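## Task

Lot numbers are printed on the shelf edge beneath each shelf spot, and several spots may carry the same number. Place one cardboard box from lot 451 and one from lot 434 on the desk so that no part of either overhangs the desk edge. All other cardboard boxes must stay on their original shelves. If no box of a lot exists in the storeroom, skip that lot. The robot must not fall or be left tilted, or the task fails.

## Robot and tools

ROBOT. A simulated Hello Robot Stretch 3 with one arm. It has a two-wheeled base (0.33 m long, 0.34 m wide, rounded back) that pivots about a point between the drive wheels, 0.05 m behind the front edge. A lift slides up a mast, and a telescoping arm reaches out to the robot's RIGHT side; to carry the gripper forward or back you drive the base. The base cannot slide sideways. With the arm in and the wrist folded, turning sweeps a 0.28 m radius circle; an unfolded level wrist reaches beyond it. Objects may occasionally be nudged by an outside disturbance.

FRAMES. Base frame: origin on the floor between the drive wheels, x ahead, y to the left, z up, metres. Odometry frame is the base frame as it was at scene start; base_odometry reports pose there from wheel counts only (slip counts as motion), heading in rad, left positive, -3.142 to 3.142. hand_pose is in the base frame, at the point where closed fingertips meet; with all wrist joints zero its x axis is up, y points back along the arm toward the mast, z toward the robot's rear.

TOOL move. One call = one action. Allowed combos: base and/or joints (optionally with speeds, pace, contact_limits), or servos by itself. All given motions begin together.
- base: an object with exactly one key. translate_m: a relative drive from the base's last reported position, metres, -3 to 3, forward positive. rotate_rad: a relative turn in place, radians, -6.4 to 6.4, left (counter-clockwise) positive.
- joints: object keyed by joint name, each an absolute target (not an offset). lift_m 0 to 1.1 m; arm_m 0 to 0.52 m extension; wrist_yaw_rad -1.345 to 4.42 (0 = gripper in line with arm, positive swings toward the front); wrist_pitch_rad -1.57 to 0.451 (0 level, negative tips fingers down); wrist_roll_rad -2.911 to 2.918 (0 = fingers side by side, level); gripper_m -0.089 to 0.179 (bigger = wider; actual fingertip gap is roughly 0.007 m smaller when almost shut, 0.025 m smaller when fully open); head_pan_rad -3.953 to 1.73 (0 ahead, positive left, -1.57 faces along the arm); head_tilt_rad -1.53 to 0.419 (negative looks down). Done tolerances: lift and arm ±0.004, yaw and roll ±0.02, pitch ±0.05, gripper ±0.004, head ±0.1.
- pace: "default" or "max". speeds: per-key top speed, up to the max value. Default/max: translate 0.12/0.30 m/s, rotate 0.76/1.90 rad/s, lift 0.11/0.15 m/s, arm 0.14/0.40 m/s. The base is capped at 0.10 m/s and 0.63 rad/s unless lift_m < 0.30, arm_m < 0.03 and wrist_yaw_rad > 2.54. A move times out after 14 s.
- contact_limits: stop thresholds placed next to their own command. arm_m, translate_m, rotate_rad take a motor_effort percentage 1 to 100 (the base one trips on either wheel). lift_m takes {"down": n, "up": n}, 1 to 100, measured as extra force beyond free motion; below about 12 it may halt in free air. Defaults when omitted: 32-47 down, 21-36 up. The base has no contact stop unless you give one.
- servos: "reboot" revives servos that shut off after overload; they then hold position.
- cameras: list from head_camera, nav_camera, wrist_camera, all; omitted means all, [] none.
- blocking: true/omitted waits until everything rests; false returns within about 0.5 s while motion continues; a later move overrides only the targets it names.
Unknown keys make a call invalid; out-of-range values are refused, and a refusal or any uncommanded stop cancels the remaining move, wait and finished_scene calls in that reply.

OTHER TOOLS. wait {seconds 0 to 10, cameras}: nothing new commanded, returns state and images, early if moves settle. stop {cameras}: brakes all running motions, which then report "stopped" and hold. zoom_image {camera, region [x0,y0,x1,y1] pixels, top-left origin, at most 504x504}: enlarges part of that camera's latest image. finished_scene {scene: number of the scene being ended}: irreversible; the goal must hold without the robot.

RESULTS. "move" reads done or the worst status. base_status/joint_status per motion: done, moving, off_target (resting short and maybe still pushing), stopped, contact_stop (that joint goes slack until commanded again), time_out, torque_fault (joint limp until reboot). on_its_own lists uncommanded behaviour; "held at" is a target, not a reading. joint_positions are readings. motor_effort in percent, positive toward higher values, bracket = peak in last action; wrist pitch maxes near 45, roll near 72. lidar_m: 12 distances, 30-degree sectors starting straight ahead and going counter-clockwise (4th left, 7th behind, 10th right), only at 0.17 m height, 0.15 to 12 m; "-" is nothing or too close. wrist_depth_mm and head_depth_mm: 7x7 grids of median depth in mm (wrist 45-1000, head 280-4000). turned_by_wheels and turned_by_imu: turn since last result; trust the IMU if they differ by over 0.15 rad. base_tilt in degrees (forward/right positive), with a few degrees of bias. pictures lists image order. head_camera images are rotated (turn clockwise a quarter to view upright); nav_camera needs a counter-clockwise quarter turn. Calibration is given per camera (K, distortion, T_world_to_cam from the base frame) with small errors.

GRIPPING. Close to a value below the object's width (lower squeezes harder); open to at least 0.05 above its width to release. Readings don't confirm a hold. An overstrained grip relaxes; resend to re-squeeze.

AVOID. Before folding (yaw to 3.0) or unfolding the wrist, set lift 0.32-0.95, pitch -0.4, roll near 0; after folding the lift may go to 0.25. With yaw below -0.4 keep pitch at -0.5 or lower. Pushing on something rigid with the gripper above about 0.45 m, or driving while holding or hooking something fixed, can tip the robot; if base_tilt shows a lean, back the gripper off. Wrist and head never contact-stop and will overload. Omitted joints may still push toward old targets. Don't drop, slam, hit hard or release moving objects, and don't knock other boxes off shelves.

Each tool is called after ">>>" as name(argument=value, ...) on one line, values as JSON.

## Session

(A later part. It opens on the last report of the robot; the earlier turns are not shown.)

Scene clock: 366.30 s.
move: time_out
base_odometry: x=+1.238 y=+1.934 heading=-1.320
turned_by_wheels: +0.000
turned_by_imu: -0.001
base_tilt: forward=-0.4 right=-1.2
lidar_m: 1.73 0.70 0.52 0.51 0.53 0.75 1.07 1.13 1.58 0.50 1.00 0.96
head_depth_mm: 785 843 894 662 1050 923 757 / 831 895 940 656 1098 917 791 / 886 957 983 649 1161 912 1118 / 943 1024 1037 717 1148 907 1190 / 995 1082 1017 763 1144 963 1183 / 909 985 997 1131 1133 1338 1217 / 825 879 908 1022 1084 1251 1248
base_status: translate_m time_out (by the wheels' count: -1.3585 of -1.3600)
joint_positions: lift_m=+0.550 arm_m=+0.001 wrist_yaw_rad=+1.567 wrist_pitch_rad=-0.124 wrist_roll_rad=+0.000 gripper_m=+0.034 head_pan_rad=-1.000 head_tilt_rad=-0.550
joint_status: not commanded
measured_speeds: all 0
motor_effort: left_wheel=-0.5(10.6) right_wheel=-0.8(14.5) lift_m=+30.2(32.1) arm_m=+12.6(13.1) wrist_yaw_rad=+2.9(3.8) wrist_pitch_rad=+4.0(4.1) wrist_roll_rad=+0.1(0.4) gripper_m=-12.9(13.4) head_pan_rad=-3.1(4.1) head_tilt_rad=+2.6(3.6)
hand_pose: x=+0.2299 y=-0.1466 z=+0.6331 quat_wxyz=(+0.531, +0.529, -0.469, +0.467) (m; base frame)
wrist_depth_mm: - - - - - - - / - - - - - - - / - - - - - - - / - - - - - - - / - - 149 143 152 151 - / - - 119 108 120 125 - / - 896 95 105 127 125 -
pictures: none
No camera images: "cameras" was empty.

>>> move(base={"translate_m":-0.2}, cameras=[])

>>> move(base={"rotate_rad":0.6}, cameras=[])

>>> move(base={"translate_m":-0.4}, cameras=[])

>>> move(base={"rotate_rad":0.97}, joints={"head_pan_rad":-2.4,"head_tilt_rad":-0.4}, cameras=["nav_camera","wrist_camera"])

Scene clock: 378.43 s.
move: done
base_odometry: x=+1.189 y=+2.128 heading=-1.320
turned_by_wheels: +0.000
turned_by_imu: -0.001
base_tilt: forward=-0.3 right=-1.2
lidar_m: 1.75 0.71 0.53 0.51 0.54 0.76 0.88 0.92 1.29 0.51 0.52 1.13
head_depth_mm: 756 423 462 571 842 1476 1277 / 829 890 926 563 585 681 1059 / 876 946 977 649 1161 912 814 / 935 1020 1039 681 1153 907 1161 / 1005 1105 944 757 1145 961 1187 / 1077 1179 1002 1362 1133 1344 1204 / 1027 1099 983 1260 1164 1387 1243
base_status: done
joint_positions: lift_m=+0.550 arm_m=+0.001 wrist_yaw_rad=+1.567 wrist_pitch_rad=-0.124 wrist_roll_rad=+0.000 gripper_m=+0.034 head_pan_rad=-1.000 head_tilt_rad=-0.550
joint_status: not commanded
measured_speeds: all 0
motor_effort: left_wheel=-1.5(10.8) right_wheel=-10.9(14.3) lift_m=+28.5(29.7) arm_m=+13.0(13.6) wrist_yaw_rad=+2.0(3.4) wrist_pitch_rad=+4.0(4.1) wrist_roll_rad=-0.2(0.3) gripper_m=-12.8(13.4) head_pan_rad=-2.9(3.8) head_tilt_rad=+2.4(3.4)
hand_pose: x=+0.2299 y=-0.1466 z=+0.6331 quat_wxyz=(+0.531, +0.529, -0.469, +0.467) (m; base frame)
wrist_depth_mm: - - - - - - - / - - - - - - - / - - - - - - - / - - - - - - - / - - 149 142 152 151 - / - - 120 108 120 133 - / - 892 95 105 127 125 -
pictures: none
No camera images: "cameras" was empty.

Scene clock: 380.50 s.
move: done
base_odometry: x=+1.189 y=+2.128 heading=-0.720
turned_by_wheels: +0.600
turned_by_imu: +0.590
base_tilt: forward=-0.3 right=-1.2
lidar_m: 0.66 0.52 0.52 0.55 0.83 0.88 0.94 1.40 0.51 1.01 1.13 1.44
head_depth_mm: 998 1105 1095 800 1178 927 1147 / 957 1061 1072 1326 1173 1021 1203 / 941 1025 1086 1257 1259 1452 1240 / 1715 1823 2018 1588 1714 1499 1265 / 1675 1813 2009 2265 1932 1522 1261 / 2446 2702 3298 2627 1929 1510 1249 / 3053 3355 3549 2589 1896 1500 1240
base_status: done
joint_positions: lift_m=+0.550 arm_m=+0.001 wrist_yaw_rad=+1.567 wrist_pitch_rad=-0.124 wrist_roll_rad=+0.000 gripper_m=+0.034 head_pan_rad=-1.000 head_tilt_rad=-0.550
joint_status: not commanded
measured_speeds: all 0
motor_effort: left_wheel=-8.7(13.4) right_wheel=+9.3(12.2) lift_m=+28.8(29.3) arm_m=+11.0(13.0) wrist_yaw_rad=+2.0(3.1) wrist_pitch_rad=+4.0(4.1) wrist_roll_rad=-0.1(0.3) gripper_m=-12.9(13.4) head_pan_rad=-2.8(3.5) head_tilt_rad=+2.6(3.2)
hand_pose: x=+0.2299 y=-0.1465 z=+0.6331 quat_wxyz=(+0.531, +0.529, -0.469, +0.467) (m; base frame)
wrist_depth_mm: 456 515 - - - - - / 468 525 - - - - - / 475 532 - - - - - / 487 - - - - - - / 497 - 143 142 152 - - / 513 - 120 108 120 132 - / 501 - 95 105 127 884 940
pictures: none
No camera images: "cameras" was empty.

Scene clock: 385.63 s.
move: done
base_odometry: x=+0.888 y=+2.392 heading=-0.720
turned_by_wheels: +0.000
turned_by_imu: +0.000
base_tilt: forward=-0.2 right=-1.2
lidar_m: 0.96 0.76 0.75 0.71 0.56 0.56 0.60 0.89 2.68 0.59 0.53 2.09
head_depth_mm: 431 476 535 608 706 841 1033 / 413 455 507 573 657 775 936 / 1197 1284 516 567 632 717 854 / 1171 1282 1027 1366 1142 967 1176 / 1135 1228 1228 1455 1294 1473 1253 / 1148 1726 2116 2314 1841 1507 1254 / 2607 3468 3721 2590 1920 1506 1244
base_status: done
joint_positions: lift_m=+0.550 arm_m=+0.001 wrist_yaw_rad=+1.567 wrist_pitch_rad=-0.124 wrist_roll_rad=+0.000 gripper_m=+0.034 head_pan_rad=-1.000 head_tilt_rad=-0.550
joint_status: not commanded
measured_speeds: all 0
motor_effort: left_wheel=-6.2(12.6) right_wheel=-5.1(11.2) lift_m=+27.7(29.0) arm_m=+3.9(11.0) wrist_yaw_rad=+2.5(3.4) wrist_pitch_rad=+3.9(4.1) wrist_roll_rad=-0.3(0.3) gripper_m=-12.9(13.4) head_pan_rad=-3.0(3.8) head_tilt_rad=+2.0(3.1)
hand_pose: x=+0.2299 y=-0.1465 z=+0.6331 quat_wxyz=(+0.531, +0.529, -0.469, +0.467) (m; base frame)
wrist_depth_mm: - - - - - - - / - - - - - - - / - - - - - - - / - - - - - - - / - - 143 142 152 - - / - - 119 108 120 133 - / - 123 95 105 127 873 969
pictures: none
No camera images: "cameras" was empty.

Scene clock: 388.30 s.
move: done
base_odometry: x=+0.888 y=+2.392 heading=+0.249
turned_by_wheels: +0.970
turned_by_imu: +0.954
base_tilt: forward=-0.4 right=-1.2
lidar_m: 0.75 0.77 0.57 0.56 0.58 0.81 2.38 0.64 0.53 1.36 1.04 0.77
head_depth_mm: 2729 2848 2952 3175 2472 1830 1433 / 2836 2998 3129 3219 2477 1808 1431 / 620 668 728 796 879 1000 1337 / 552 590 637 690 752 827 919 / 499 530 566 608 656 713 775 / 455 480 510 544 581 625 675 / 419 443 474 511 560 968 803
base_status: done
joint_positions: lift_m=+0.550 arm_m=+0.001 wrist_yaw_rad=+1.567 wrist_pitch_rad=-0.124 wrist_roll_rad=+0.000 gripper_m=+0.034 head_pan_rad=-2.404 head_tilt_rad=-0.397
joint_status: all done
measured_speeds: all 0
motor_effort: left_wheel=-7.7(13.0) right_wheel=+9.0(12.9) lift_m=+27.1(28.2) arm_m=-3.2(4.1) wrist_yaw_rad=+1.8(3.4) wrist_pitch_rad=+3.9(4.1) wrist_roll_rad=-0.1(0.4) gripper_m=-12.9(13.4) head_pan_rad=+3.7(5.4) head_tilt_rad=+0.0(8.4)
hand_pose: x=+0.2299 y=-0.1465 z=+0.6331 quat_wxyz=(+0.531, +0.529, -0.469, +0.467) (m; base frame)
wrist_depth_mm: - - - - - - - / - - - - - - - / - - - - - - - / - - - - - - - / 779 - 142 142 143 - - / 818 - 119 108 120 125 - / - - 95 105 127 119 -
pictures: nav_camera (sideways), wrist_camera
camera_calibration:
nav_camera: T_world_to_cam=[[-0.256601, -0.25629, 0.931918, -1.16827], [-0.684068, 0.729316, 0.0122149, 0.0384465], [-0.682793, -0.634361, -0.362463, 0.429136], [0, 0, 0, 1]] pos_world=[0.0195322, -0.0552272, 1.2438]
wrist_camera: T_world_to_cam=[[0.0391876, -0.999138, -0.0137167, -0.140063], [-0.320069, 0.000452776, -0.947394, 0.706021], [0.946583, 0.0415164, -0.319775, 0.157067], [0, 0, 0, 1]] pos_world=[0.0827874, -0.146783, 0.717185]

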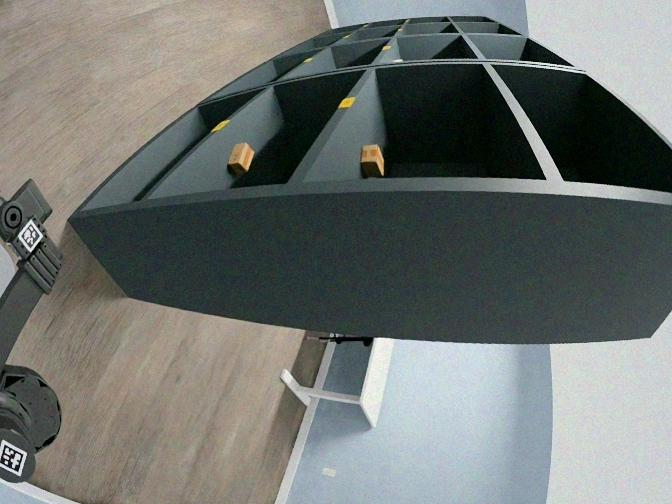

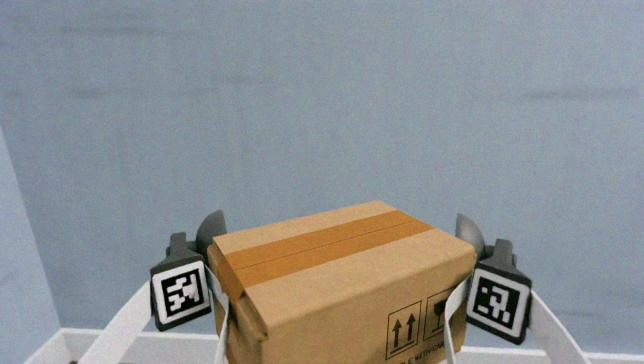

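>>> move(base={"translate_m":-1.25}, cameras=[])

>>> move(base={"translate_m":-0.5}, cameras=[])

>>> move(base={"rotate_rad":-1.54}, joints={"head_pan_rad":-1.2,"head_tilt_rad":-0.3}, cameras=["nav_camera","head_camera"])

Scene clock: 412.33 s.
move: done
base_odometry: x=-0.323 y=+2.084 heading=+0.249
turned_by_wheels: +0.000
turned_by_imu: -0.001
base_tilt: forward=-0.3 right=-1.1
lidar_m: 1.99 0.81 0.60 0.58 0.61 0.85 1.76 1.55 2.44 1.90 0.73 0.69
head_depth_mm: 1616 1678 1755 1808 1943 1806 1427 / 1731 1803 1899 1901 2116 1806 1418 / 1874 1979 2109 1728 2093 1746 1411 / 2063 2175 2300 1707 2284 1771 1409 / 2291 2422 2547 1995 2251 1769 1396 / 2516 2680 2848 2197 2272 1762 1388 / 2851 3038 3327 3125 2349 1760 1395
base_status: done
joint_positions: lift_m=+0.550 arm_m=+0.001 wrist_yaw_rad=+1.567 wrist_pitch_rad=-0.124 wrist_roll_rad=+0.000 gripper_m=+0.034 head_pan_rad=-2.400 head_tilt_rad=-0.400
joint_status: not commanded
measured_speeds: all 0
motor_effort: left_wheel=-7.3(12.7) right_wheel=-4.3(11.4) lift_m=+24.1(27.1) arm_m=-10.1(13.5) wrist_yaw_rad=+2.7(3.9) wrist_pitch_rad=+4.0(4.1) wrist_roll_rad=+0.2(0.4) gripper_m=-12.6(13.6) head_pan_rad=+3.1(4.0) head_tilt_rad=-2.4(4.6)
hand_pose: x=+0.2299 y=-0.1465 z=+0.6331 quat_wxyz=(+0.531, +0.529, -0.469, +0.467) (m; base frame)
wrist_depth_mm: - - - - - - - / - - - - - - - / - - - - - - 421 / - - - - - - 444 / - - 149 142 152 - 459 / - 122 120 108 120 125 491 / - 877 95 105 126 119 -
pictures: none
No camera images: "cameras" was empty.

Scene clock: 418.47 s.
move: done
base_odometry: x=-0.808 y=+1.960 heading=+0.249
turned_by_wheels: +0.000
turned_by_imu: -0.001
base_tilt: forward=-0.3 right=-1.3
lidar_m: 2.13 0.83 0.61 0.59 0.62 0.86 1.26 1.15 1.18 3.67 1.42 1.11
head_depth_mm: 1152 1196 1254 1319 1386 1461 1422 / 1248 1306 1368 1438 1532 1605 1424 / 1354 1426 1503 1552 1667 1719 1407 / 1472 1560 1668 1674 1310 1609 1408 / 1623 1737 1850 1684 1201 1694 1375 / 1816 1935 2099 1670 1071 1749 1390 / 2045 2212 2403 1644 1250 1752 1386
base_status: done
joint_positions: lift_m=+0.550 arm_m=+0.001 wrist_yaw_rad=+1.567 wrist_pitch_rad=-0.124 wrist_roll_rad=+0.000 gripper_m=+0.034 head_pan_rad=-2.400 head_tilt_rad=-0.400
joint_status: not commanded
measured_speeds: all 0
motor_effort: left_wheel=-6.4(12.1) right_wheel=-4.7(12.1) lift_m=+24.5(25.2) arm_m=-8.2(10.7) wrist_yaw_rad=+0.8(3.6) wrist_pitch_rad=+3.9(4.1) wrist_roll_rad=-0.1(0.3) gripper_m=-12.5(13.5) head_pan_rad=+2.3(3.4) head_tilt_rad=-2.1(3.6)
hand_pose: x=+0.2299 y=-0.1465 z=+0.6331 quat_wxyz=(+0.531, +0.529, -0.469, +0.467) (m; base frame)
wrist_depth_mm: - - - - - 834 - / - - - - - 871 - / - - - - - - - / - - - - - - - / - - 150 142 152 - - / - 123 120 108 120 133 - / - 896 95 105 127 865 950
pictures: none
No camera images: "cameras" was empty.

Scene clock: 422.03 s.
move: done
base_odometry: x=-0.808 y=+1.960 heading=-1.290
turned_by_wheels: -1.540
turned_by_imu: -1.516
base_tilt: forward=-0.3 right=-1.1
lidar_m: 3.17 1.36 1.11 1.87 0.79 0.61 0.59 0.63 0.91 1.26 1.15 1.53
head_depth_mm: 1050 1097 1141 1188 1238 1288 1354 / 1099 1141 1185 1236 1301 1362 1421 / 1150 1190 1247 1309 1358 1435 1467 / 1201 1243 1308 1365 1438 1517 1541 / 1251 1319 1380 1444 1510 1606 1526 / 1318 1387 1447 1526 1381 1703 1497 / 1387 1465 1534 1627 1281 1208 1298
base_status: done
joint_positions: lift_m=+0.550 arm_m=+0.001 wrist_yaw_rad=+1.567 wrist_pitch_rad=-0.124 wrist_roll_rad=+0.000 gripper_m=+0.034 head_pan_rad=-1.199 head_tilt_rad=-0.300
joint_status: all done
measured_speeds: all 0
motor_effort: left_wheel=+8.0(12.5) right_wheel=-9.9(13.1) lift_m=+27.0(27.5) arm_m=-12.8(13.6) wrist_yaw_rad=+1.9(3.3) wrist_pitch_rad=+4.0(4.1) wrist_roll_rad=+0.2(0.3) gripper_m=-12.7(13.3) head_pan_rad=-2.9(4.9) head_tilt_rad=+5.4(8.4)
hand_pose: x=+0.2299 y=-0.1465 z=+0.6331 quat_wxyz=(+0.531, +0.529, -0.469, +0.467) (m; base frame)
wrist_depth_mm: - - - - - - - / - - - - - - - / - - - - - - - / - - - - - - - / - - 149 142 152 - - / - 123 119 108 120 133 - / 940 889 95 105 127 126 996
pictures: head_camera (sideways), nav_camera (sideways)
camera_calibration:
head_camera: T_world_to_cam=[[-0.131977, 0.211175, -0.968497, 1.27681], [0.944227, 0.32415, -0.0579913, 0.069399], [0.301692, -0.922135, -0.242177, 0.268944], [0, 0, 0, 1]] pos_world=[0.0218434, -0.0441227, 1.30574]
nav_camera: T_world_to_cam=[[0.113965, -0.245457, 0.962685, -1.2107], [-0.92634, -0.376439, 0.0136809, 0.0380304], [0.359034, -0.893333, -0.270277, 0.302825], [0, 0, 0, 1]] pos_world=[0.0644815, -0.0123351, 1.24685]

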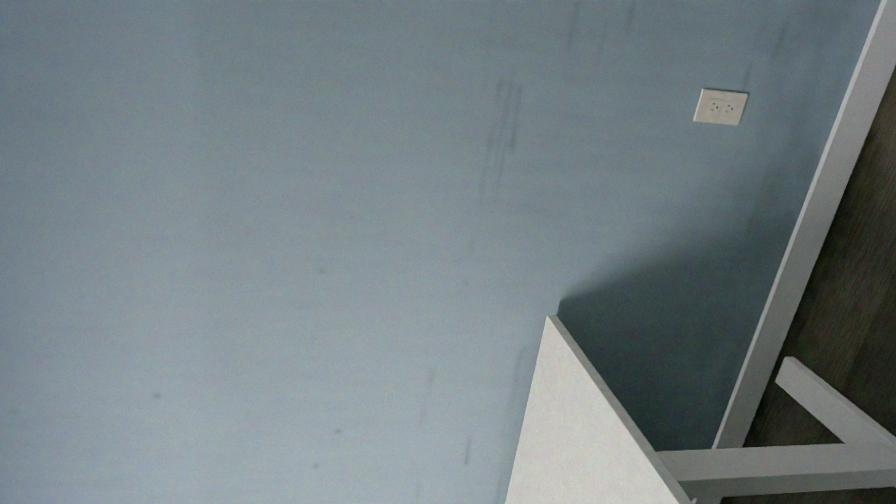

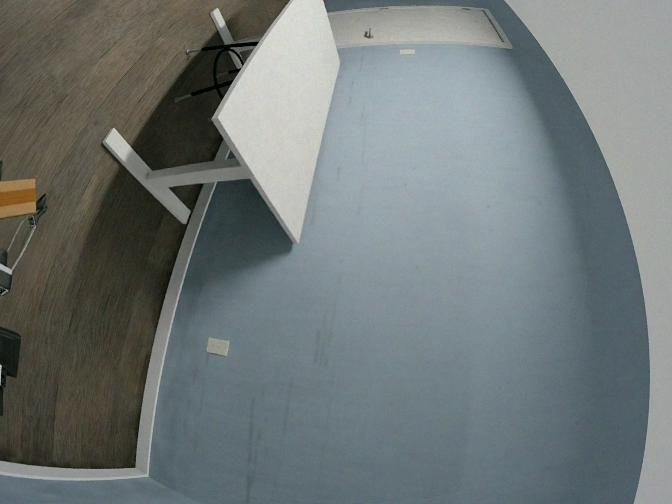

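>>> move(joints={"lift_m":0.85}, base={"translate_m":0.95}, cameras=[])

>>> move(joints={"wrist_yaw_rad":0,"head_pan_rad":-1.57,"head_tilt_rad":-0.55}, speeds={"wrist_yaw_rad":0.6})

Scene clock: 445.07 s.
move: done
base_odometry: x=-0.545 y=+1.048 heading=-1.290
turned_by_wheels: +0.000
turned_by_imu: +0.000
base_tilt: forward=-0.1 right=-1.1
lidar_m: 2.75 1.28 0.98 0.96 1.01 1.57 1.53 1.62 1.35 0.88 0.90 1.41
head_depth_mm: 1107 1144 1193 1240 1274 931 708 / 1155 1198 1248 1295 1319 920 703 / 1201 1248 1307 1366 1322 915 701 / 1258 1315 1372 1437 1312 911 722 / 1319 1387 1441 1518 1303 901 770 / 1378 1454 1520 1619 1299 898 1393 / 1458 1529 1619 1710 1282 895 1430
base_status: done
joint_positions: lift_m=+0.850 arm_m=+0.001 wrist_yaw_rad=+1.567 wrist_pitch_rad=-0.125 wrist_roll_rad=+0.000 gripper_m=+0.034 head_pan_rad=-1.200 head_tilt_rad=-0.300
joint_status: all done
measured_speeds: all 0
motor_effort: left_wheel=+5.9(11.7) right_wheel=+3.7(11.4) lift_m=+31.3(34.6) arm_m=-10.4(12.7) wrist_yaw_rad=+2.3(3.5) wrist_pitch_rad=+4.3(4.3) wrist_roll_rad=-0.2(0.4) gripper_m=-12.9(13.5) head_pan_rad=-2.9(3.7) head_tilt_rad=+3.2(5.9)
hand_pose: x=+0.2299 y=-0.1465 z=+0.9329 quat_wxyz=(+0.531, +0.529, -0.468, +0.467) (m; base frame)
wrist_depth_mm: - - - - - - - / - - - - - - - / - - - - - - - / - - - - - - - / - - 149 143 151 - - / - 122 120 108 120 133 - / - - 95 105 127 - -
pictures: none
No camera images: "cameras" was empty.

Scene clock: 448.23 s.
move: done
base_odometry: x=-0.545 y=+1.048 heading=-1.290
turned_by_wheels: +0.000
turned_by_imu: +0.000
base_tilt: forward=-0.2 right=-1.3
lidar_m: 2.74 1.28 0.98 0.96 1.02 1.56 1.53 1.63 1.35 0.88 0.90 1.41
head_depth_mm: 1072 1168 1282 1418 1561 1464 1319 / 1085 1168 1286 1361 890 765 1337 / 1086 1181 1295 1222 879 448 309 / 1092 1190 1309 1205 874 425 286 / 1097 1197 1324 1188 867 1400 1224 / 1105 1201 1320 1183 859 1391 1254 / 1107 1203 1339 1169 855 1176 1248
base_status: not commanded
joint_positions: lift_m=+0.850 arm_m=+0.001 wrist_yaw_rad=+0.003 wrist_pitch_rad=-0.125 wrist_roll_rad=+0.000 gripper_m=+0.034 head_pan_rad=-1.571 head_tilt_rad=-0.550
joint_status: all done
measured_speeds: all 0
motor_effort: left_wheel=+6.0(6.4) right_wheel=+4.4(4.7) lift_m=+30.6(32.0) arm_m=-10.1(10.9) wrist_yaw_rad=-3.5(6.8) wrist_pitch_rad=+4.1(4.3) wrist_roll_rad=+0.1(0.3) gripper_m=-12.9(13.4) head_pan_rad=+3.4(4.9) head_tilt_rad=-4.6(6.7)
hand_pose: x=-0.0207 y=-0.3968 z=+0.9329 quat_wxyz=(+0.706, +0.045, -0.705, -0.043) (m; base frame)
wrist_depth_mm: - - - - - - - / - - - - - - - / - - - - - - - / - - - - - - - / - - 142 142 142 - - / - - 120 108 120 133 - / - - 95 105 127 119 -
pictures: head_camera (sideways), nav_camera (sideways), wrist_camera
camera_calibration:
head_camera: T_world_to_cam=[[-0.0463298, 0.476829, -0.877774, 1.1579], [0.997481, -0.0251746, -0.0663235, 0.0799143], [-0.0537226, -0.878636, -0.474461, 0.573453], [0, 0, 0, 1]] pos_world=[0.00473976, -0.0462522, 1.29376]
nav_camera: T_world_to_cam=[[0.0170301, -0.499957, 0.865883, -1.08375], [-0.999804, -0.0172611, 0.00969759, 0.0436067], [0.0100977, -0.865878, -0.500153, 0.604068], [0, 0, 0, 1]] pos_world=[0.0559547, -0.0180244, 1.2401]
wrist_camera: T_world_to_cam=[[-0.998856, -0.0458164, -0.0137294, -0.0194452], [-0.00170434, 0.320963, -0.94709, 1.04341], [0.0477989, -0.945983, -0.320674, 0.0909114], [0, 0, 0, 1]] pos_world=[-0.0219901, -0.249786, 1.01709]

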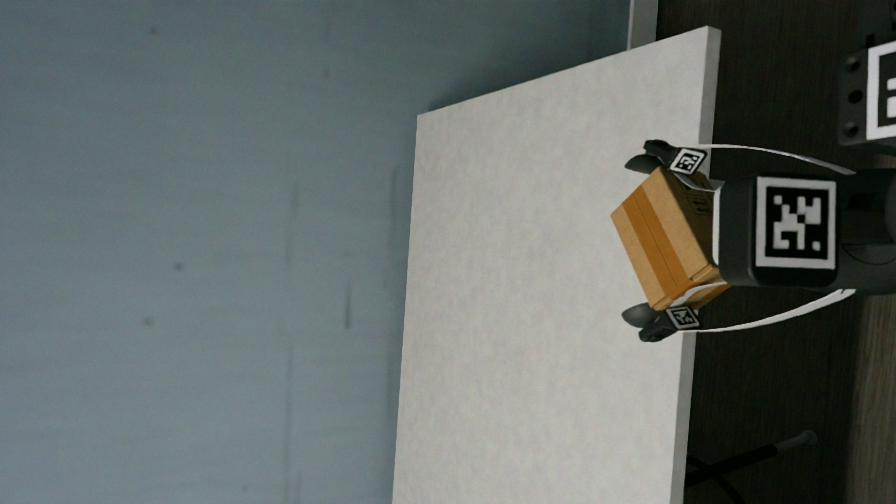

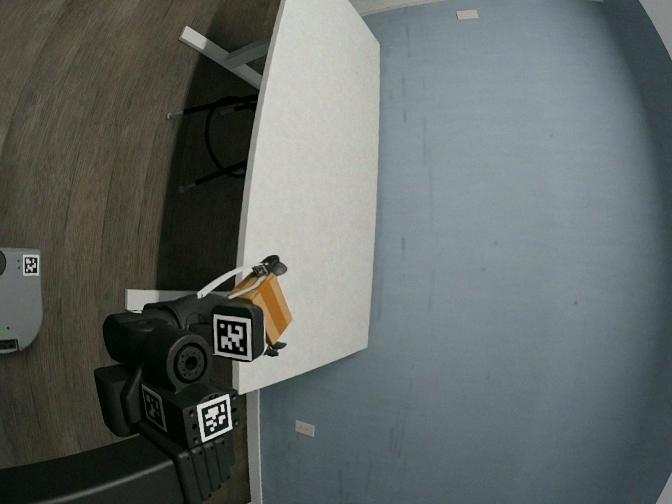

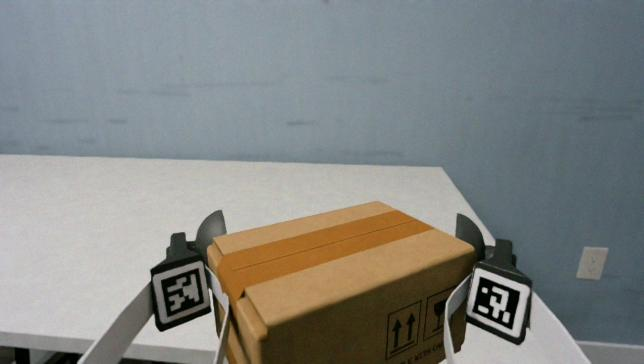

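>>> move(joints={"arm_m":0.25}, base={"translate_m":0.12})

Scene clock: 458.83 s.
move: done
base_odometry: x=-0.512 y=+0.932 heading=-1.291
turned_by_wheels: +0.000
turned_by_imu: +0.000
base_tilt: forward=-0.2 right=-1.3
lidar_m: 2.62 1.27 0.97 0.95 1.00 1.69 1.65 1.75 0.90 1.33 0.86 1.34
head_depth_mm: 1079 1172 1288 1384 864 287 - / 1089 1182 1296 1230 367 714 1243 / 1090 1182 1298 1221 408 1277 1272 / 1096 1194 1323 1207 438 1405 1264 / 1106 1208 1321 1192 864 1400 1259 / 1105 1210 1328 1179 863 1256 1252 / 1115 1215 1344 1166 857 1429 1250
base_status: done
joint_positions: lift_m=+0.850 arm_m=+0.250 wrist_yaw_rad=+0.003 wrist_pitch_rad=-0.125 wrist_roll_rad=+0.000 gripper_m=+0.034 head_pan_rad=-1.570 head_tilt_rad=-0.550
joint_status: all done
measured_speeds: all 0
motor_effort: left_wheel=+3.6(10.4) right_wheel=+5.6(11.7) lift_m=+31.2(31.8) arm_m=+13.6(14.8) wrist_yaw_rad=-3.5(4.7) wrist_pitch_rad=+4.2(4.3) wrist_roll_rad=+0.0(0.3) gripper_m=-12.8(13.2) head_pan_rad=+2.7(4.2) head_tilt_rad=-3.9(5.5)
hand_pose: x=-0.0208 y=-0.6462 z=+0.9329 quat_wxyz=(+0.706, +0.045, -0.705, -0.043) (m; base frame)
wrist_depth_mm: - - - - - - - / - - - - - - - / - - - - - - - / - - - - - - - / - - 142 142 142 - - / - - 120 108 120 126 - / - - 95 105 127 119 -
pictures: head_camera (sideways), nav_camera (sideways), wrist_camera
camera_calibration:
head_camera: T_world_to_cam=[[-0.0467499, 0.476998, -0.87766, 1.15768], [0.997504, -0.0242513, -0.0663139, 0.0798371], [-0.052916, -0.87857, -0.474674, 0.573687], [0, 0, 0, 1]] pos_world=[0.00484078, -0.0462508, 1.29366]
nav_camera: T_world_to_cam=[[0.0174298, -0.500211, 0.865728, -1.08353], [-0.999789, -0.0181546, 0.00963928, 0.0437685], [0.0108953, -0.865713, -0.500422, 0.604443], [0, 0, 0, 1]] pos_world=[0.0560594, -0.0179253, 1.2401]
wrist_camera: T_world_to_cam=[[-0.99887, -0.045498, -0.0137348, -0.0307075], [-0.0016017, 0.321058, -0.947058, 1.12347], [0.047499, -0.945966, -0.320769, -0.144919], [0, 0, 0, 1]] pos_world=[-0.0219898, -0.499186, 1.01709]

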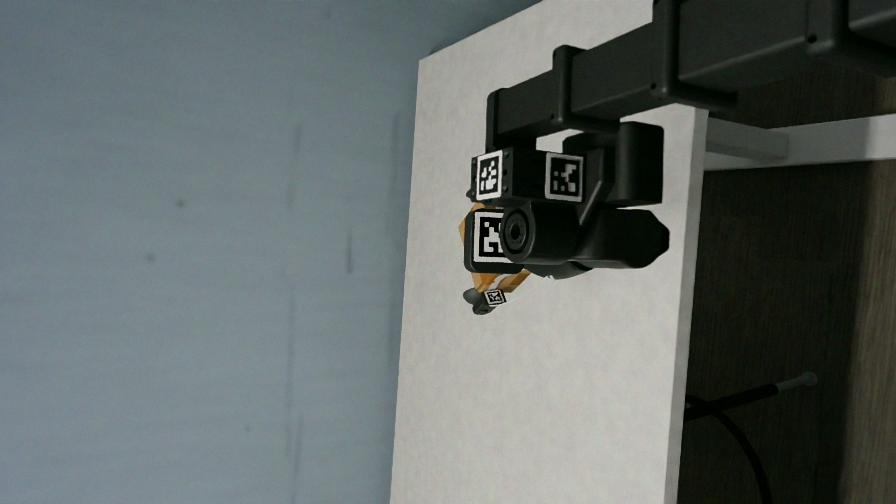

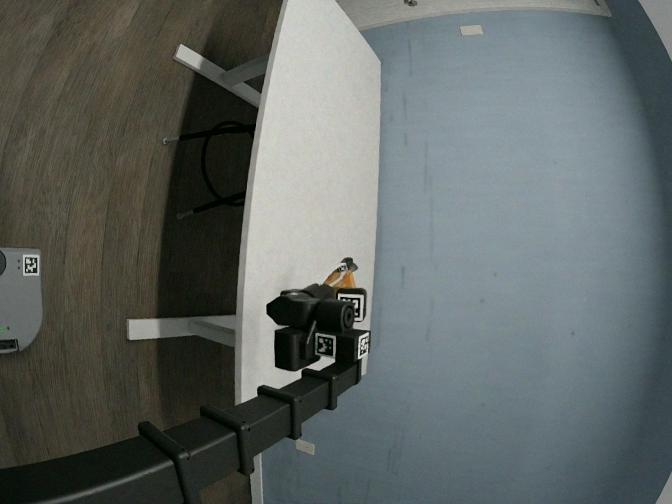

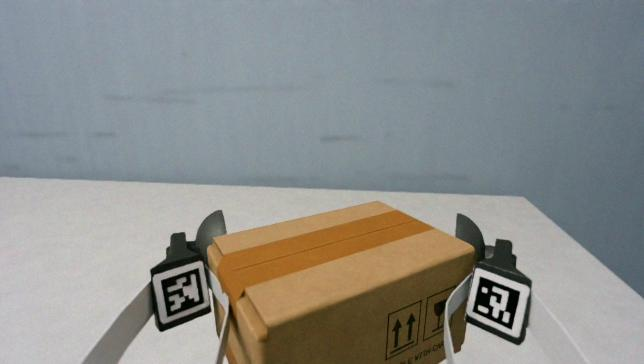

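>>> move(joints={"lift_m":0.74}, speeds={"lift_m":0.05}, contact_limits={"lift_m":{"down":14}}, cameras=["wrist_camera"])

>>> move(joints={"lift_m":0.6}, speeds={"lift_m":0.02}, contact_limits={"lift_m":{"down":14}}, cameras=["wrist_camera"])

Scene clock: 468.23 s.
move: done
base_odometry: x=-0.512 y=+0.932 heading=-1.291
turned_by_wheels: +0.000
turned_by_imu: +0.000
base_tilt: forward=-0.2 right=-1.1
lidar_m: 2.61 1.27 0.97 0.95 1.01 1.69 1.65 1.74 0.90 1.33 0.86 1.35
head_depth_mm: 1081 1170 1283 1380 891 772 1226 / 1082 1174 1295 1224 885 411 346 / 1090 1195 1308 1217 848 461 1271 / 1097 1194 1318 1199 714 491 1261 / 1101 1199 1324 1192 835 1395 1258 / 1112 1214 1335 1173 863 1254 1257 / 1116 1218 1336 1161 853 1422 1249
base_status: not commanded
joint_positions: lift_m=+0.740 arm_m=+0.250 wrist_yaw_rad=+0.003 wrist_pitch_rad=-0.125 wrist_roll_rad=+0.000 gripper_m=+0.034 head_pan_rad=-1.570 head_tilt_rad=-0.550
joint_status: all done
measured_speeds: all 0
motor_effort: left_wheel=+3.2(4.1) right_wheel=+6.0(6.9) lift_m=+23.8(29.8) arm_m=+12.7(13.4) wrist_yaw_rad=-3.0(4.2) wrist_pitch_rad=+4.1(4.3) wrist_roll_rad=+0.4(0.4) gripper_m=-12.8(13.2) head_pan_rad=+3.2(3.6) head_tilt_rad=-3.0(4.0)
contact_limits: lift_m down 14 (down: maximum 72; up: maximum 65)
hand_pose: x=-0.0208 y=-0.6462 z=+0.8229 quat_wxyz=(+0.706, +0.045, -0.705, -0.043) (m; base frame)
wrist_depth_mm: - - - - - - - / - - - - - - - / - - - - - - - / - - - - - - - / - - 142 142 142 - - / - - 120 108 121 125 - / - - 95 105 127 119 -
pictures: wrist_camera
camera_calibration:
wrist_camera: T_world_to_cam=[[-0.99887, -0.045498, -0.0137348, -0.0322183], [-0.0016017, 0.321058, -0.947058, 1.0193], [0.047499, -0.945966, -0.320769, -0.180203], [0, 0, 0, 1]] pos_world=[-0.0219898, -0.499186, 0.907086]

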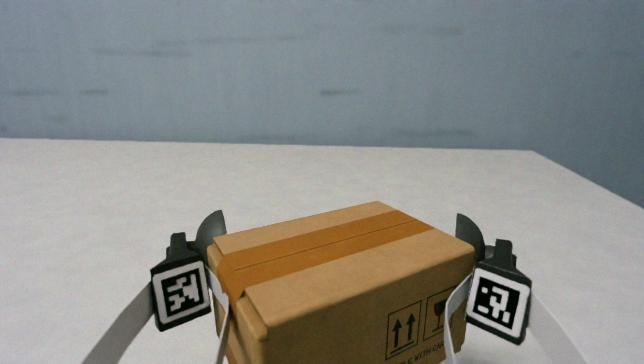

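Scene clock: 477.73 s.
move: contact_stop
base_odometry: x=-0.512 y=+0.932 heading=-1.290
turned_by_wheels: +0.000
turned_by_imu: +0.000
base_tilt: forward=-0.3 right=-1.2
lidar_m: 2.62 1.27 0.97 0.95 1.01 1.68 1.65 1.74 0.90 1.33 0.86 1.35
head_depth_mm: 1083 1171 1282 1379 892 771 1275 / 1089 1183 1299 1230 887 743 470 / 1098 1190 1300 1211 879 537 515 / 1097 1192 1313 1206 877 597 1175 / 1107 1208 1320 1193 864 1393 1257 / 1114 1213 1339 1182 861 1256 1251 / 1120 1218 1345 1175 856 1418 1250
base_status: not commanded
joint_positions: lift_m=+0.630 arm_m=+0.250 wrist_yaw_rad=+0.003 wrist_pitch_rad=+0.004 wrist_roll_rad=-0.011 gripper_m=+0.034 head_pan_rad=-1.570 head_tilt_rad=-0.550
joint_status: lift_m contact_stop (moved -0.110 of -0.140)
measured_speeds: translate_m=+0.000 rotate_rad=+0.000 lift_m=+0.004 arm_m=+0.000 wrist_yaw_rad=+0.000 wrist_pitch_rad=-0.024 wrist_roll_rad=+0.000 head_pan_rad=+0.000 head_tilt_rad=+0.000
on_its_own: lift_m is slack since a contact_stop (your +0.600 is given up); wrist_pitch_rad is at rest, and its effort (-19.4) is outside its rest range (-8 to +12)
motor_effort: left_wheel=+3.7(4.3) right_wheel=+4.5(7.0) lift_m=+22.4(26.2) arm_m=+10.3(13.1) wrist_yaw_rad=-2.9(4.5) wrist_pitch_rad=-19.4(35.7) wrist_roll_rad=+3.2(3.7) gripper_m=-12.7(13.5) head_pan_rad=+2.1(3.4) head_tilt_rad=-0.6(3.4)
contact_limits: lift_m down 14 (down: maximum 72; up: maximum 65)
hand_pose: x=-0.0208 y=-0.6513 z=+0.7453 quat_wxyz=(+0.711, +0.000, -0.703, +0.002) (m; base frame)
wrist_depth_mm: - - - - - - - / - - - - - - - / - - - - - - - / - - - - - - - / - - 129 119 122 - - / - - 128 104 122 - - / - - 99 105 125 117 -
pictures: wrist_camera
camera_calibration:
wrist_camera: T_world_to_cam=[[-0.9989, -0.0468262, 0.00249891, -0.0464451], [-0.0116874, 0.197, -0.980334, 0.891204], [0.0454131, -0.979285, -0.19733, -0.323631], [0, 0, 0, 1]] pos_world=[-0.0212811, -0.494669, 0.809931]

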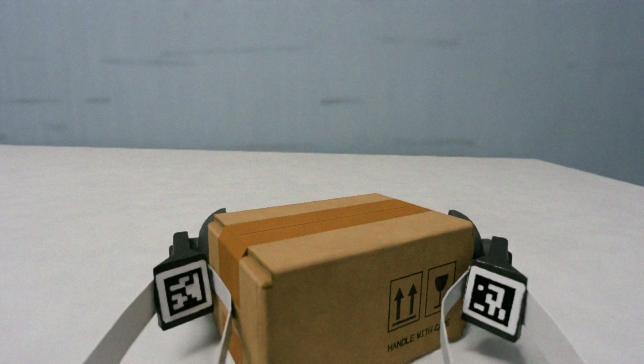

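>>> move(joints={"lift_m":0.656}, speeds={"lift_m":0.02}, cameras=["wrist_camera"])

Scene clock: 483.87 s.
move: done
base_odometry: x=-0.512 y=+0.932 heading=-1.290
turned_by_wheels: +0.000
turned_by_imu: +0.000
base_tilt: forward=-0.3 right=-1.2
lidar_m: 2.62 1.27 0.97 0.95 1.01 1.68 1.65 1.74 0.90 1.33 0.86 1.35
head_depth_mm: 1081 1176 1293 1382 894 771 1280 / 1085 1177 1299 1228 890 741 430 / 1093 1189 1307 1216 883 519 504 / 1099 1192 1312 1209 872 588 1206 / 1104 1204 1329 1193 867 1393 1250 / 1115 1204 1342 1177 861 1256 1251 / 1119 1222 1341 1166 856 1418 1247
base_status: not commanded
joint_positions: lift_m=+0.656 arm_m=+0.250 wrist_yaw_rad=+0.003 wrist_pitch_rad=-0.093 wrist_roll_rad=-0.008 gripper_m=+0.034 head_pan_rad=-1.570 head_tilt_rad=-0.550
joint_status: all done
measured_speeds: all 0
motor_effort: left_wheel=+3.4(3.9) right_wheel=+4.8(5.1) lift_m=+28.3(30.4) arm_m=+8.0(8.9) wrist_yaw_rad=-3.1(4.3) wrist_pitch_rad=-1.7(11.3) wrist_roll_rad=+2.6(4.4) gripper_m=-13.0(13.4) head_pan_rad=+2.1(2.5) head_tilt_rad=+0.4(1.3)
hand_pose: x=-0.0208 y=-0.6479 z=+0.7469 quat_wxyz=(+0.709, +0.034, -0.703, -0.032) (m; base frame)
wrist_depth_mm: - - - - - - - / - - - - - - - / - - - - - - - / - - - - - - - / - - 130 122 133 - - / - - 128 100 121 124 - / - - 101 106 125 118 -
pictures: wrist_camera
camera_calibration:
wrist_camera: T_world_to_cam=[[-0.998908, -0.0464972, -0.00464631, -0.0407877], [-0.00909255, 0.290937, -0.956699, 0.935331], [0.0458356, -0.955612, -0.291041, -0.234652], [0, 0, 0, 1]] pos_world=[-0.0214832, -0.498255, 0.826348]

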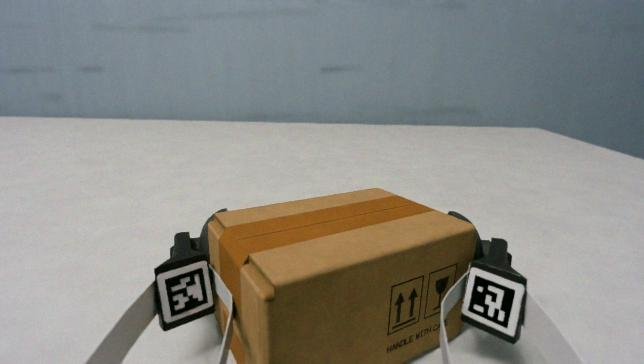

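>>> move(joints={"gripper_m":0.17}, cameras=["wrist_camera"])

>>> move(joints={"arm_m":0.02}, cameras=["wrist_camera","nav_camera"])

Scene clock: 491.60 s.
move: done
base_odometry: x=-0.512 y=+0.932 heading=-1.290
turned_by_wheels: +0.000
turned_by_imu: +0.000
base_tilt: forward=-0.3 right=-1.2
lidar_m: 2.62 1.27 0.97 0.95 1.01 1.69 1.65 1.75 0.90 1.33 0.86 1.34
head_depth_mm: 1078 1177 1286 1376 891 771 1278 / 1082 1185 1298 1226 886 738 430 / 1092 1191 1299 1209 881 518 504 / 1099 1196 1318 1202 874 589 1200 / 1104 1214 1320 1188 866 1399 1255 / 1109 1211 1334 1180 860 1247 1251 / 1115 1215 1343 1172 857 1415 1252
base_status: not commanded
joint_positions: lift_m=+0.656 arm_m=+0.250 wrist_yaw_rad=+0.000 wrist_pitch_rad=-0.114 wrist_roll_rad=-0.006 gripper_m=+0.170 head_pan_rad=-1.570 head_tilt_rad=-0.550
joint_status: all done
measured_speeds: all 0
motor_effort: left_wheel=+3.4(3.9) right_wheel=+4.5(5.3) lift_m=+30.6(31.0) arm_m=+6.0(7.7) wrist_yaw_rad=-1.3(3.5) wrist_pitch_rad=+2.0(2.2) wrist_roll_rad=+1.9(2.8) gripper_m=+0.7(82.5) head_pan_rad=+1.5(2.3) head_tilt_rad=+1.7(2.4)
hand_pose: x=-0.0214 y=-0.6468 z=+0.7416 quat_wxyz=(+0.708, +0.041, -0.704, -0.040) (m; base frame)
wrist_depth_mm: - - - - - - - / - - - - - - - / - - - - - - - / - - - 154 143 - - / - 143 123 116 118 135 - / - 124 93 98 122 - - / - - 95 106 126 - 106
pictures: wrist_camera
camera_calibration:
wrist_camera: T_world_to_cam=[[-0.999002, -0.0439526, -0.00799708, -0.0371968], [-0.00607154, 0.310926, -0.950415, 0.938286], [0.0442597, -0.949417, -0.310883, -0.216452], [0, 0, 0, 1]] pos_world=[-0.0218828, -0.498876, 0.824172]

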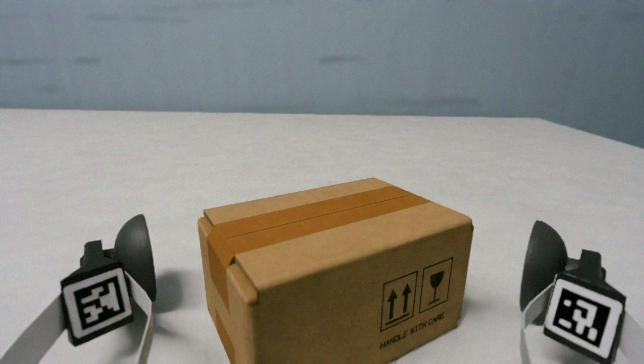

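Scene clock: 494.53 s.
move: done
base_odometry: x=-0.512 y=+0.932 heading=-1.290
turned_by_wheels: +0.000
turned_by_imu: +0.000
base_tilt: forward=-0.3 right=-1.2
lidar_m: 2.62 1.27 0.97 0.95 1.01 1.69 1.65 1.75 0.90 1.33 0.86 1.35
head_depth_mm: 1079 1170 1286 1380 893 769 1276 / 1086 1182 1293 1231 887 765 1249 / 1088 1193 1304 1211 881 1279 1211 / 1098 1197 1311 1204 873 1400 1261 / 1103 1202 1318 1193 868 1387 1221 / 1115 1217 1330 1178 860 1255 1253 / 1116 1220 1353 1164 855 1428 1245
base_status: not commanded
joint_positions: lift_m=+0.656 arm_m=+0.020 wrist_yaw_rad=+0.000 wrist_pitch_rad=-0.115 wrist_roll_rad=-0.005 gripper_m=+0.170 head_pan_rad=-1.570 head_tilt_rad=-0.550
joint_status: all done
measured_speeds: all 0
motor_effort: left_wheel=+3.3(3.9) right_wheel=+4.6(5.5) lift_m=+23.2(31.3) arm_m=-12.7(14.3) wrist_yaw_rad=-1.8(2.3) wrist_pitch_rad=+2.3(2.4) wrist_roll_rad=+1.7(1.9) gripper_m=+0.0(1.2) head_pan_rad=+1.2(2.1) head_tilt_rad=+2.1(3.2)
hand_pose: x=-0.0214 y=-0.4168 z=+0.7414 quat_wxyz=(+0.708, +0.041, -0.704, -0.041) (m; base frame)
wrist_depth_mm: - - - - - - - / - - - - - - - / - - - 326 - - - / - - - 333 - - - / - 146 - - - 140 - / 117 141 - - - 134 - / 116 - - - - - 106
pictures: nav_camera (sideways), wrist_camera
camera_calibration:
nav_camera: T_world_to_cam=[[0.0174298, -0.500211, 0.865728, -1.08353], [-0.999789, -0.0181546, 0.00963928, 0.0437685], [0.0108953, -0.865713, -0.500422, 0.604443], [0, 0, 0, 1]] pos_world=[0.0560594, -0.0179253, 1.2401]
wrist_camera: T_world_to_cam=[[-0.999002, -0.0439188, -0.00812532, -0.0269731], [-0.00597708, 0.311742, -0.950148, 0.866776], [0.0442624, -0.949151, -0.311694, 0.00265348], [0, 0, 0, 1]] pos_world=[-0.0218828, -0.268877, 0.824173]

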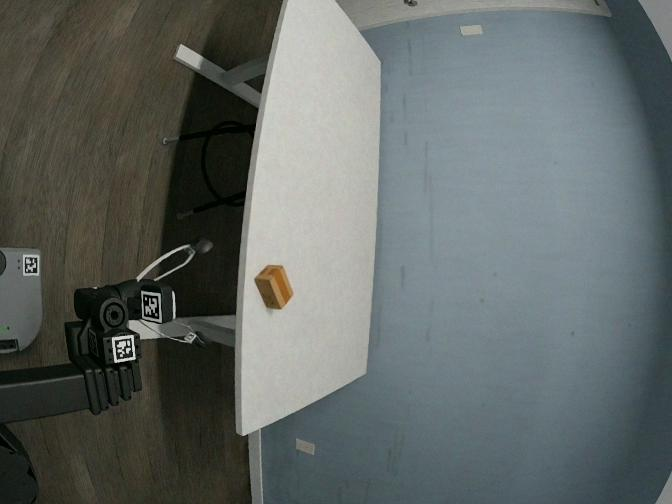

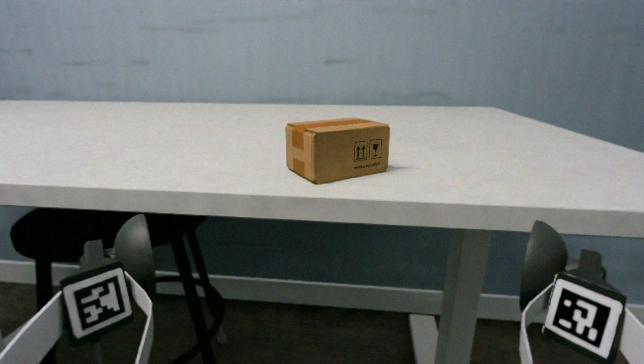

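>>> move(joints={"wrist_yaw_rad":1.57,"arm_m":0.0}, cameras=[])

>>> move(base={"rotate_rad":0.175}, joints={"lift_m":0.52,"head_pan_rad":-1.4}, cameras=[])

>>> move(base={"translate_m":1.2}, cameras=[])

>>> move(base={"translate_m":0.9}, cameras=[])

>>> move(base={"rotate_rad":1.365})

Scene clock: 524.70 s.
move: done
base_odometry: x=-0.512 y=+0.932 heading=-1.290
turned_by_wheels: +0.000
turned_by_imu: +0.000
base_tilt: forward=-0.3 right=-1.2
lidar_m: 2.62 1.27 0.97 0.95 1.01 1.69 1.65 1.75 0.90 1.33 0.86 1.35
head_depth_mm: 1080 1172 1292 1373 897 769 1290 / 1086 1179 1300 1230 887 765 1282 / 1090 1190 1303 1222 881 1275 1266 / 1096 1197 1318 1207 873 1400 1264 / 1104 1207 1324 1185 869 1391 1260 / 1109 1211 1341 1179 860 1251 1259 / 1120 1214 1344 1166 854 1417 1244
base_status: not commanded
joint_positions: lift_m=+0.656 arm_m=+0.001 wrist_yaw_rad=+1.567 wrist_pitch_rad=-0.115 wrist_roll_rad=-0.005 gripper_m=+0.170 head_pan_rad=-1.570 head_tilt_rad=-0.550
joint_status: all done
measured_speeds: all 0
motor_effort: left_wheel=+3.4(4.0) right_wheel=+4.4(5.4) lift_m=+23.9(24.7) arm_m=-12.4(14.3) wrist_yaw_rad=+3.5(5.1) wrist_pitch_rad=+2.2(2.4) wrist_roll_rad=+1.7(2.0) gripper_m=+0.7(1.2) head_pan_rad=+1.7(2.0) head_tilt_rad=+4.1(4.1)
hand_pose: x=+0.2304 y=-0.1466 z=+0.7414 quat_wxyz=(+0.531, +0.526, -0.470, +0.471) (m; base frame)
wrist_depth_mm: - - - - - - - / - - - - - - - / - - - - - - - / - - - - - - - / - - - - - - - / 123 141 - - - - 138 / 116 - - - - - 106
pictures: none
No camera images: "cameras" was empty.

Scene clock: 526.77 s.
move: done
base_odometry: x=-0.512 y=+0.932 heading=-1.116
turned_by_wheels: +0.175
turned_by_imu: +0.172
base_tilt: forward=-0.4 right=-1.2
lidar_m: 1.99 1.12 0.95 0.95 1.09 1.65 1.65 1.56 0.90 0.86 0.88 2.54
head_depth_mm: 1062 1148 1238 1239 896 704 1281 / 1102 1194 1300 1230 885 716 1276 / 1151 1240 1355 1220 882 1409 1268 / 1203 1296 1416 1201 872 1411 1263 / 1256 1363 1503 1194 866 1522 1255 / 1311 1431 1563 1183 898 1464 1247 / 1364 1507 1641 1164 962 1501 1247
base_status: done
joint_positions: lift_m=+0.520 arm_m=+0.001 wrist_yaw_rad=+1.567 wrist_pitch_rad=-0.116 wrist_roll_rad=-0.005 gripper_m=+0.170 head_pan_rad=-1.397 head_tilt_rad=-0.550
joint_status: all done
measured_speeds: all 0
motor_effort: left_wheel=-8.6(12.1) right_wheel=+7.5(11.1) lift_m=+22.7(26.8) arm_m=-11.8(12.7) wrist_yaw_rad=+2.0(3.6) wrist_pitch_rad=+2.4(2.6) wrist_roll_rad=+1.6(1.8) gripper_m=+0.5(0.9) head_pan_rad=+0.5(4.5) head_tilt_rad=+4.5(4.5)
hand_pose: x=+0.2304 y=-0.1465 z=+0.6051 quat_wxyz=(+0.531, +0.526, -0.469, +0.471) (m; base frame)
wrist_depth_mm: - - - - - - - / - - - - - - - / - - - - - - - / - - - - - - - / - - - - - - - / 116 141 - - - - - / 116 875 914 933 904 887 106
pictures: none
No camera images: "cameras" was empty.

Scene clock: 539.90 s.
move: done
base_odometry: x=+0.016 y=-0.146 heading=-1.116
turned_by_wheels: +0.000
turned_by_imu: +0.000
base_tilt: forward=-0.3 right=-1.2
lidar_m: 1.40 0.78 0.67 0.67 0.77 1.30 2.81 1.13 1.13 1.61 1.82 1.48
head_depth_mm: 1286 1386 1498 1605 1765 1479 1259 / 1322 1439 1578 1724 1846 1538 1276 / 1390 1506 1633 1792 1909 1540 1273 / 1424 1560 1704 1895 1950 1529 1266 / 1507 1642 1806 1996 1933 1520 1255 / 1562 1725 1912 2131 1914 1515 1250 / 1656 1830 2018 2254 1910 1503 1252
base_status: done
joint_positions: lift_m=+0.520 arm_m=+0.001 wrist_yaw_rad=+1.567 wrist_pitch_rad=-0.116 wrist_roll_rad=-0.005 gripper_m=+0.170 head_pan_rad=-1.400 head_tilt_rad=-0.550
joint_status: not commanded
measured_speeds: all 0
motor_effort: left_wheel=+0.5(9.7) right_wheel=+11.1(14.1) lift_m=+30.5(31.4) arm_m=-7.1(12.1) wrist_yaw_rad=+1.5(3.9) wrist_pitch_rad=+2.4(2.6) wrist_roll_rad=+1.8(2.0) gripper_m=+0.9(1.4) head_pan_rad=-2.6(3.8) head_tilt_rad=+3.4(4.7)
hand_pose: x=+0.2304 y=-0.1465 z=+0.6051 quat_wxyz=(+0.531, +0.526, -0.469, +0.471) (m; base frame)
wrist_depth_mm: - - - - - - - / - - - - - - - / - - - - - - - / - - - - - - - / - - - - - - - / - 141 - - - - - / - 889 919 928 919 870 106
pictures: none
No camera images: "cameras" was empty.

Scene clock: 550.03 s.
move: done
base_odometry: x=+0.411 y=-0.954 heading=-1.116
turned_by_wheels: +0.000
turned_by_imu: +0.000
base_tilt: forward=-0.4 right=-1.2
lidar_m: 0.82 0.54 0.46 0.46 0.53 0.89 3.64 1.70 1.81 1.50 0.75 0.86
head_depth_mm: 1449 1562 1691 1848 1923 1561 1282 / 1504 1626 1778 1945 1987 1546 1283 / 1576 1730 1863 2061 1964 1536 1277 / 1287 1409 1883 2087 1857 1535 1265 / 1285 1409 1535 1609 1769 1520 1257 / 1354 1473 1218 1566 1282 1435 1242 / 1290 1387 997 1461 1129 1341 1136
base_status: done
joint_positions: lift_m=+0.520 arm_m=+0.001 wrist_yaw_rad=+1.567 wrist_pitch_rad=-0.116 wrist_roll_rad=-0.005 gripper_m=+0.170 head_pan_rad=-1.400 head_tilt_rad=-0.550
joint_status: not commanded
measured_speeds: all 0
motor_effort: left_wheel=+2.2(9.0) right_wheel=+8.3(14.6) lift_m=+28.7(30.5) arm_m=-3.9(7.6) wrist_yaw_rad=+2.2(3.7) wrist_pitch_rad=+2.5(2.6) wrist_roll_rad=+1.8(2.0) gripper_m=+0.4(1.2) head_pan_rad=-3.0(3.8) head_tilt_rad=+3.7(4.4)
hand_pose: x=+0.2304 y=-0.1465 z=+0.6051 quat_wxyz=(+0.531, +0.526, -0.469, +0.471) (m; base frame)
wrist_depth_mm: - - 923 - - - - / - - - - - - - / - - - - - - - / - - - - - - - / - 143 - - - - - / - 124 - - - - - / - - - - - - 106
pictures: none
No camera images: "cameras" was empty.

Scene clock: 553.30 s.
move: done
base_odometry: x=+0.411 y=-0.954 heading=+0.248
turned_by_wheels: +1.365
turned_by_imu: +1.343
base_tilt: forward=-0.3 right=-1.1
lidar_m: 0.46 0.48 0.66 1.95 2.24 1.70 1.81 1.46 0.75 1.05 0.64 0.47
head_depth_mm: 831 898 954 665 1146 921 1150 / 843 917 964 696 1164 916 1172 / 856 934 979 689 1158 908 1196 / 877 952 1000 722 1154 932 1186 / 888 968 1015 753 1150 929 1188 / 841 891 890 749 1051 952 1148 / 674 703 738 736 834 927 1038
base_status: done
joint_positions: lift_m=+0.520 arm_m=+0.001 wrist_yaw_rad=+1.567 wrist_pitch_rad=-0.116 wrist_roll_rad=-0.005 gripper_m=+0.170 head_pan_rad=-1.400 head_tilt_rad=-0.550
joint_status: not commanded
measured_speeds: all 0
motor_effort: left_wheel=-9.0(12.9) right_wheel=+9.1(13.0) lift_m=+28.5(29.4) arm_m=-8.9(9.4) wrist_yaw_rad=+2.9(3.9) wrist_pitch_rad=+2.5(2.6) wrist_roll_rad=+1.5(1.9) gripper_m=+0.8(1.3) head_pan_rad=-2.7(3.7) head_tilt_rad=+3.7(4.6)
hand_pose: x=+0.2304 y=-0.1465 z=+0.6051 quat_wxyz=(+0.531, +0.526, -0.469, +0.471) (m; base frame)
wrist_depth_mm: - - - - 338 330 325 / - - - - 352 345 342 / - - - - 368 359 357 / - - - - 387 379 372 / - 143 - - 401 392 387 / - 124 - - 427 413 401 / - - - 466 452 442 106
pictures: head_camera (sideways), nav_camera (sideways), wrist_camera
camera_calibration:
head_camera: T_world_to_cam=[[-0.126694, 0.462015, -0.877776, 1.15843], [0.987248, 0.144718, -0.0663227, 0.0798925], [0.0963883, -0.874985, -0.474458, 0.57248], [0, 0, 0, 1]] pos_world=[0.0127122, -0.0458622, 1.29376]
nav_camera: T_world_to_cam=[[0.101709, -0.489772, 0.865897, -1.08426], [-0.982324, -0.18694, 0.00964749, 0.0436204], [0.157146, -0.851573, -0.500128, 0.603179], [0, 0, 0, 1]] pos_world=[0.0583415, -0.00923293, 1.2401]
wrist_camera: T_world_to_cam=[[0.0397997, -0.999174, -0.00821922, -0.143988], [-0.312571, -0.00463677, -0.949883, 0.678723], [0.94906, 0.0403742, -0.312497, 0.142563], [0, 0, 0, 1]] pos_world=[0.0825795, -0.146478, 0.688074]

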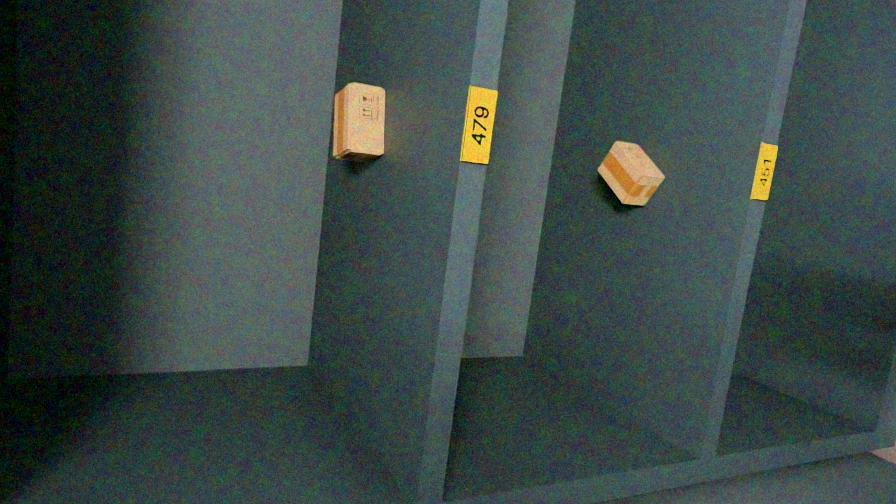

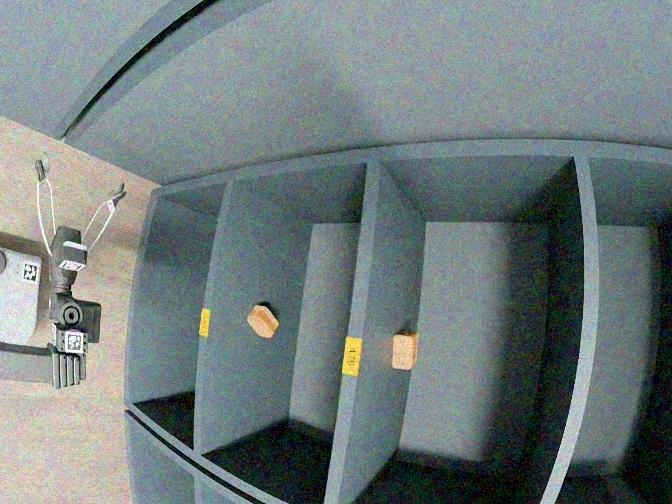

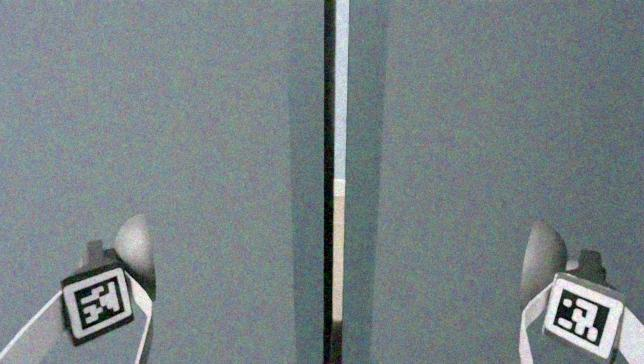

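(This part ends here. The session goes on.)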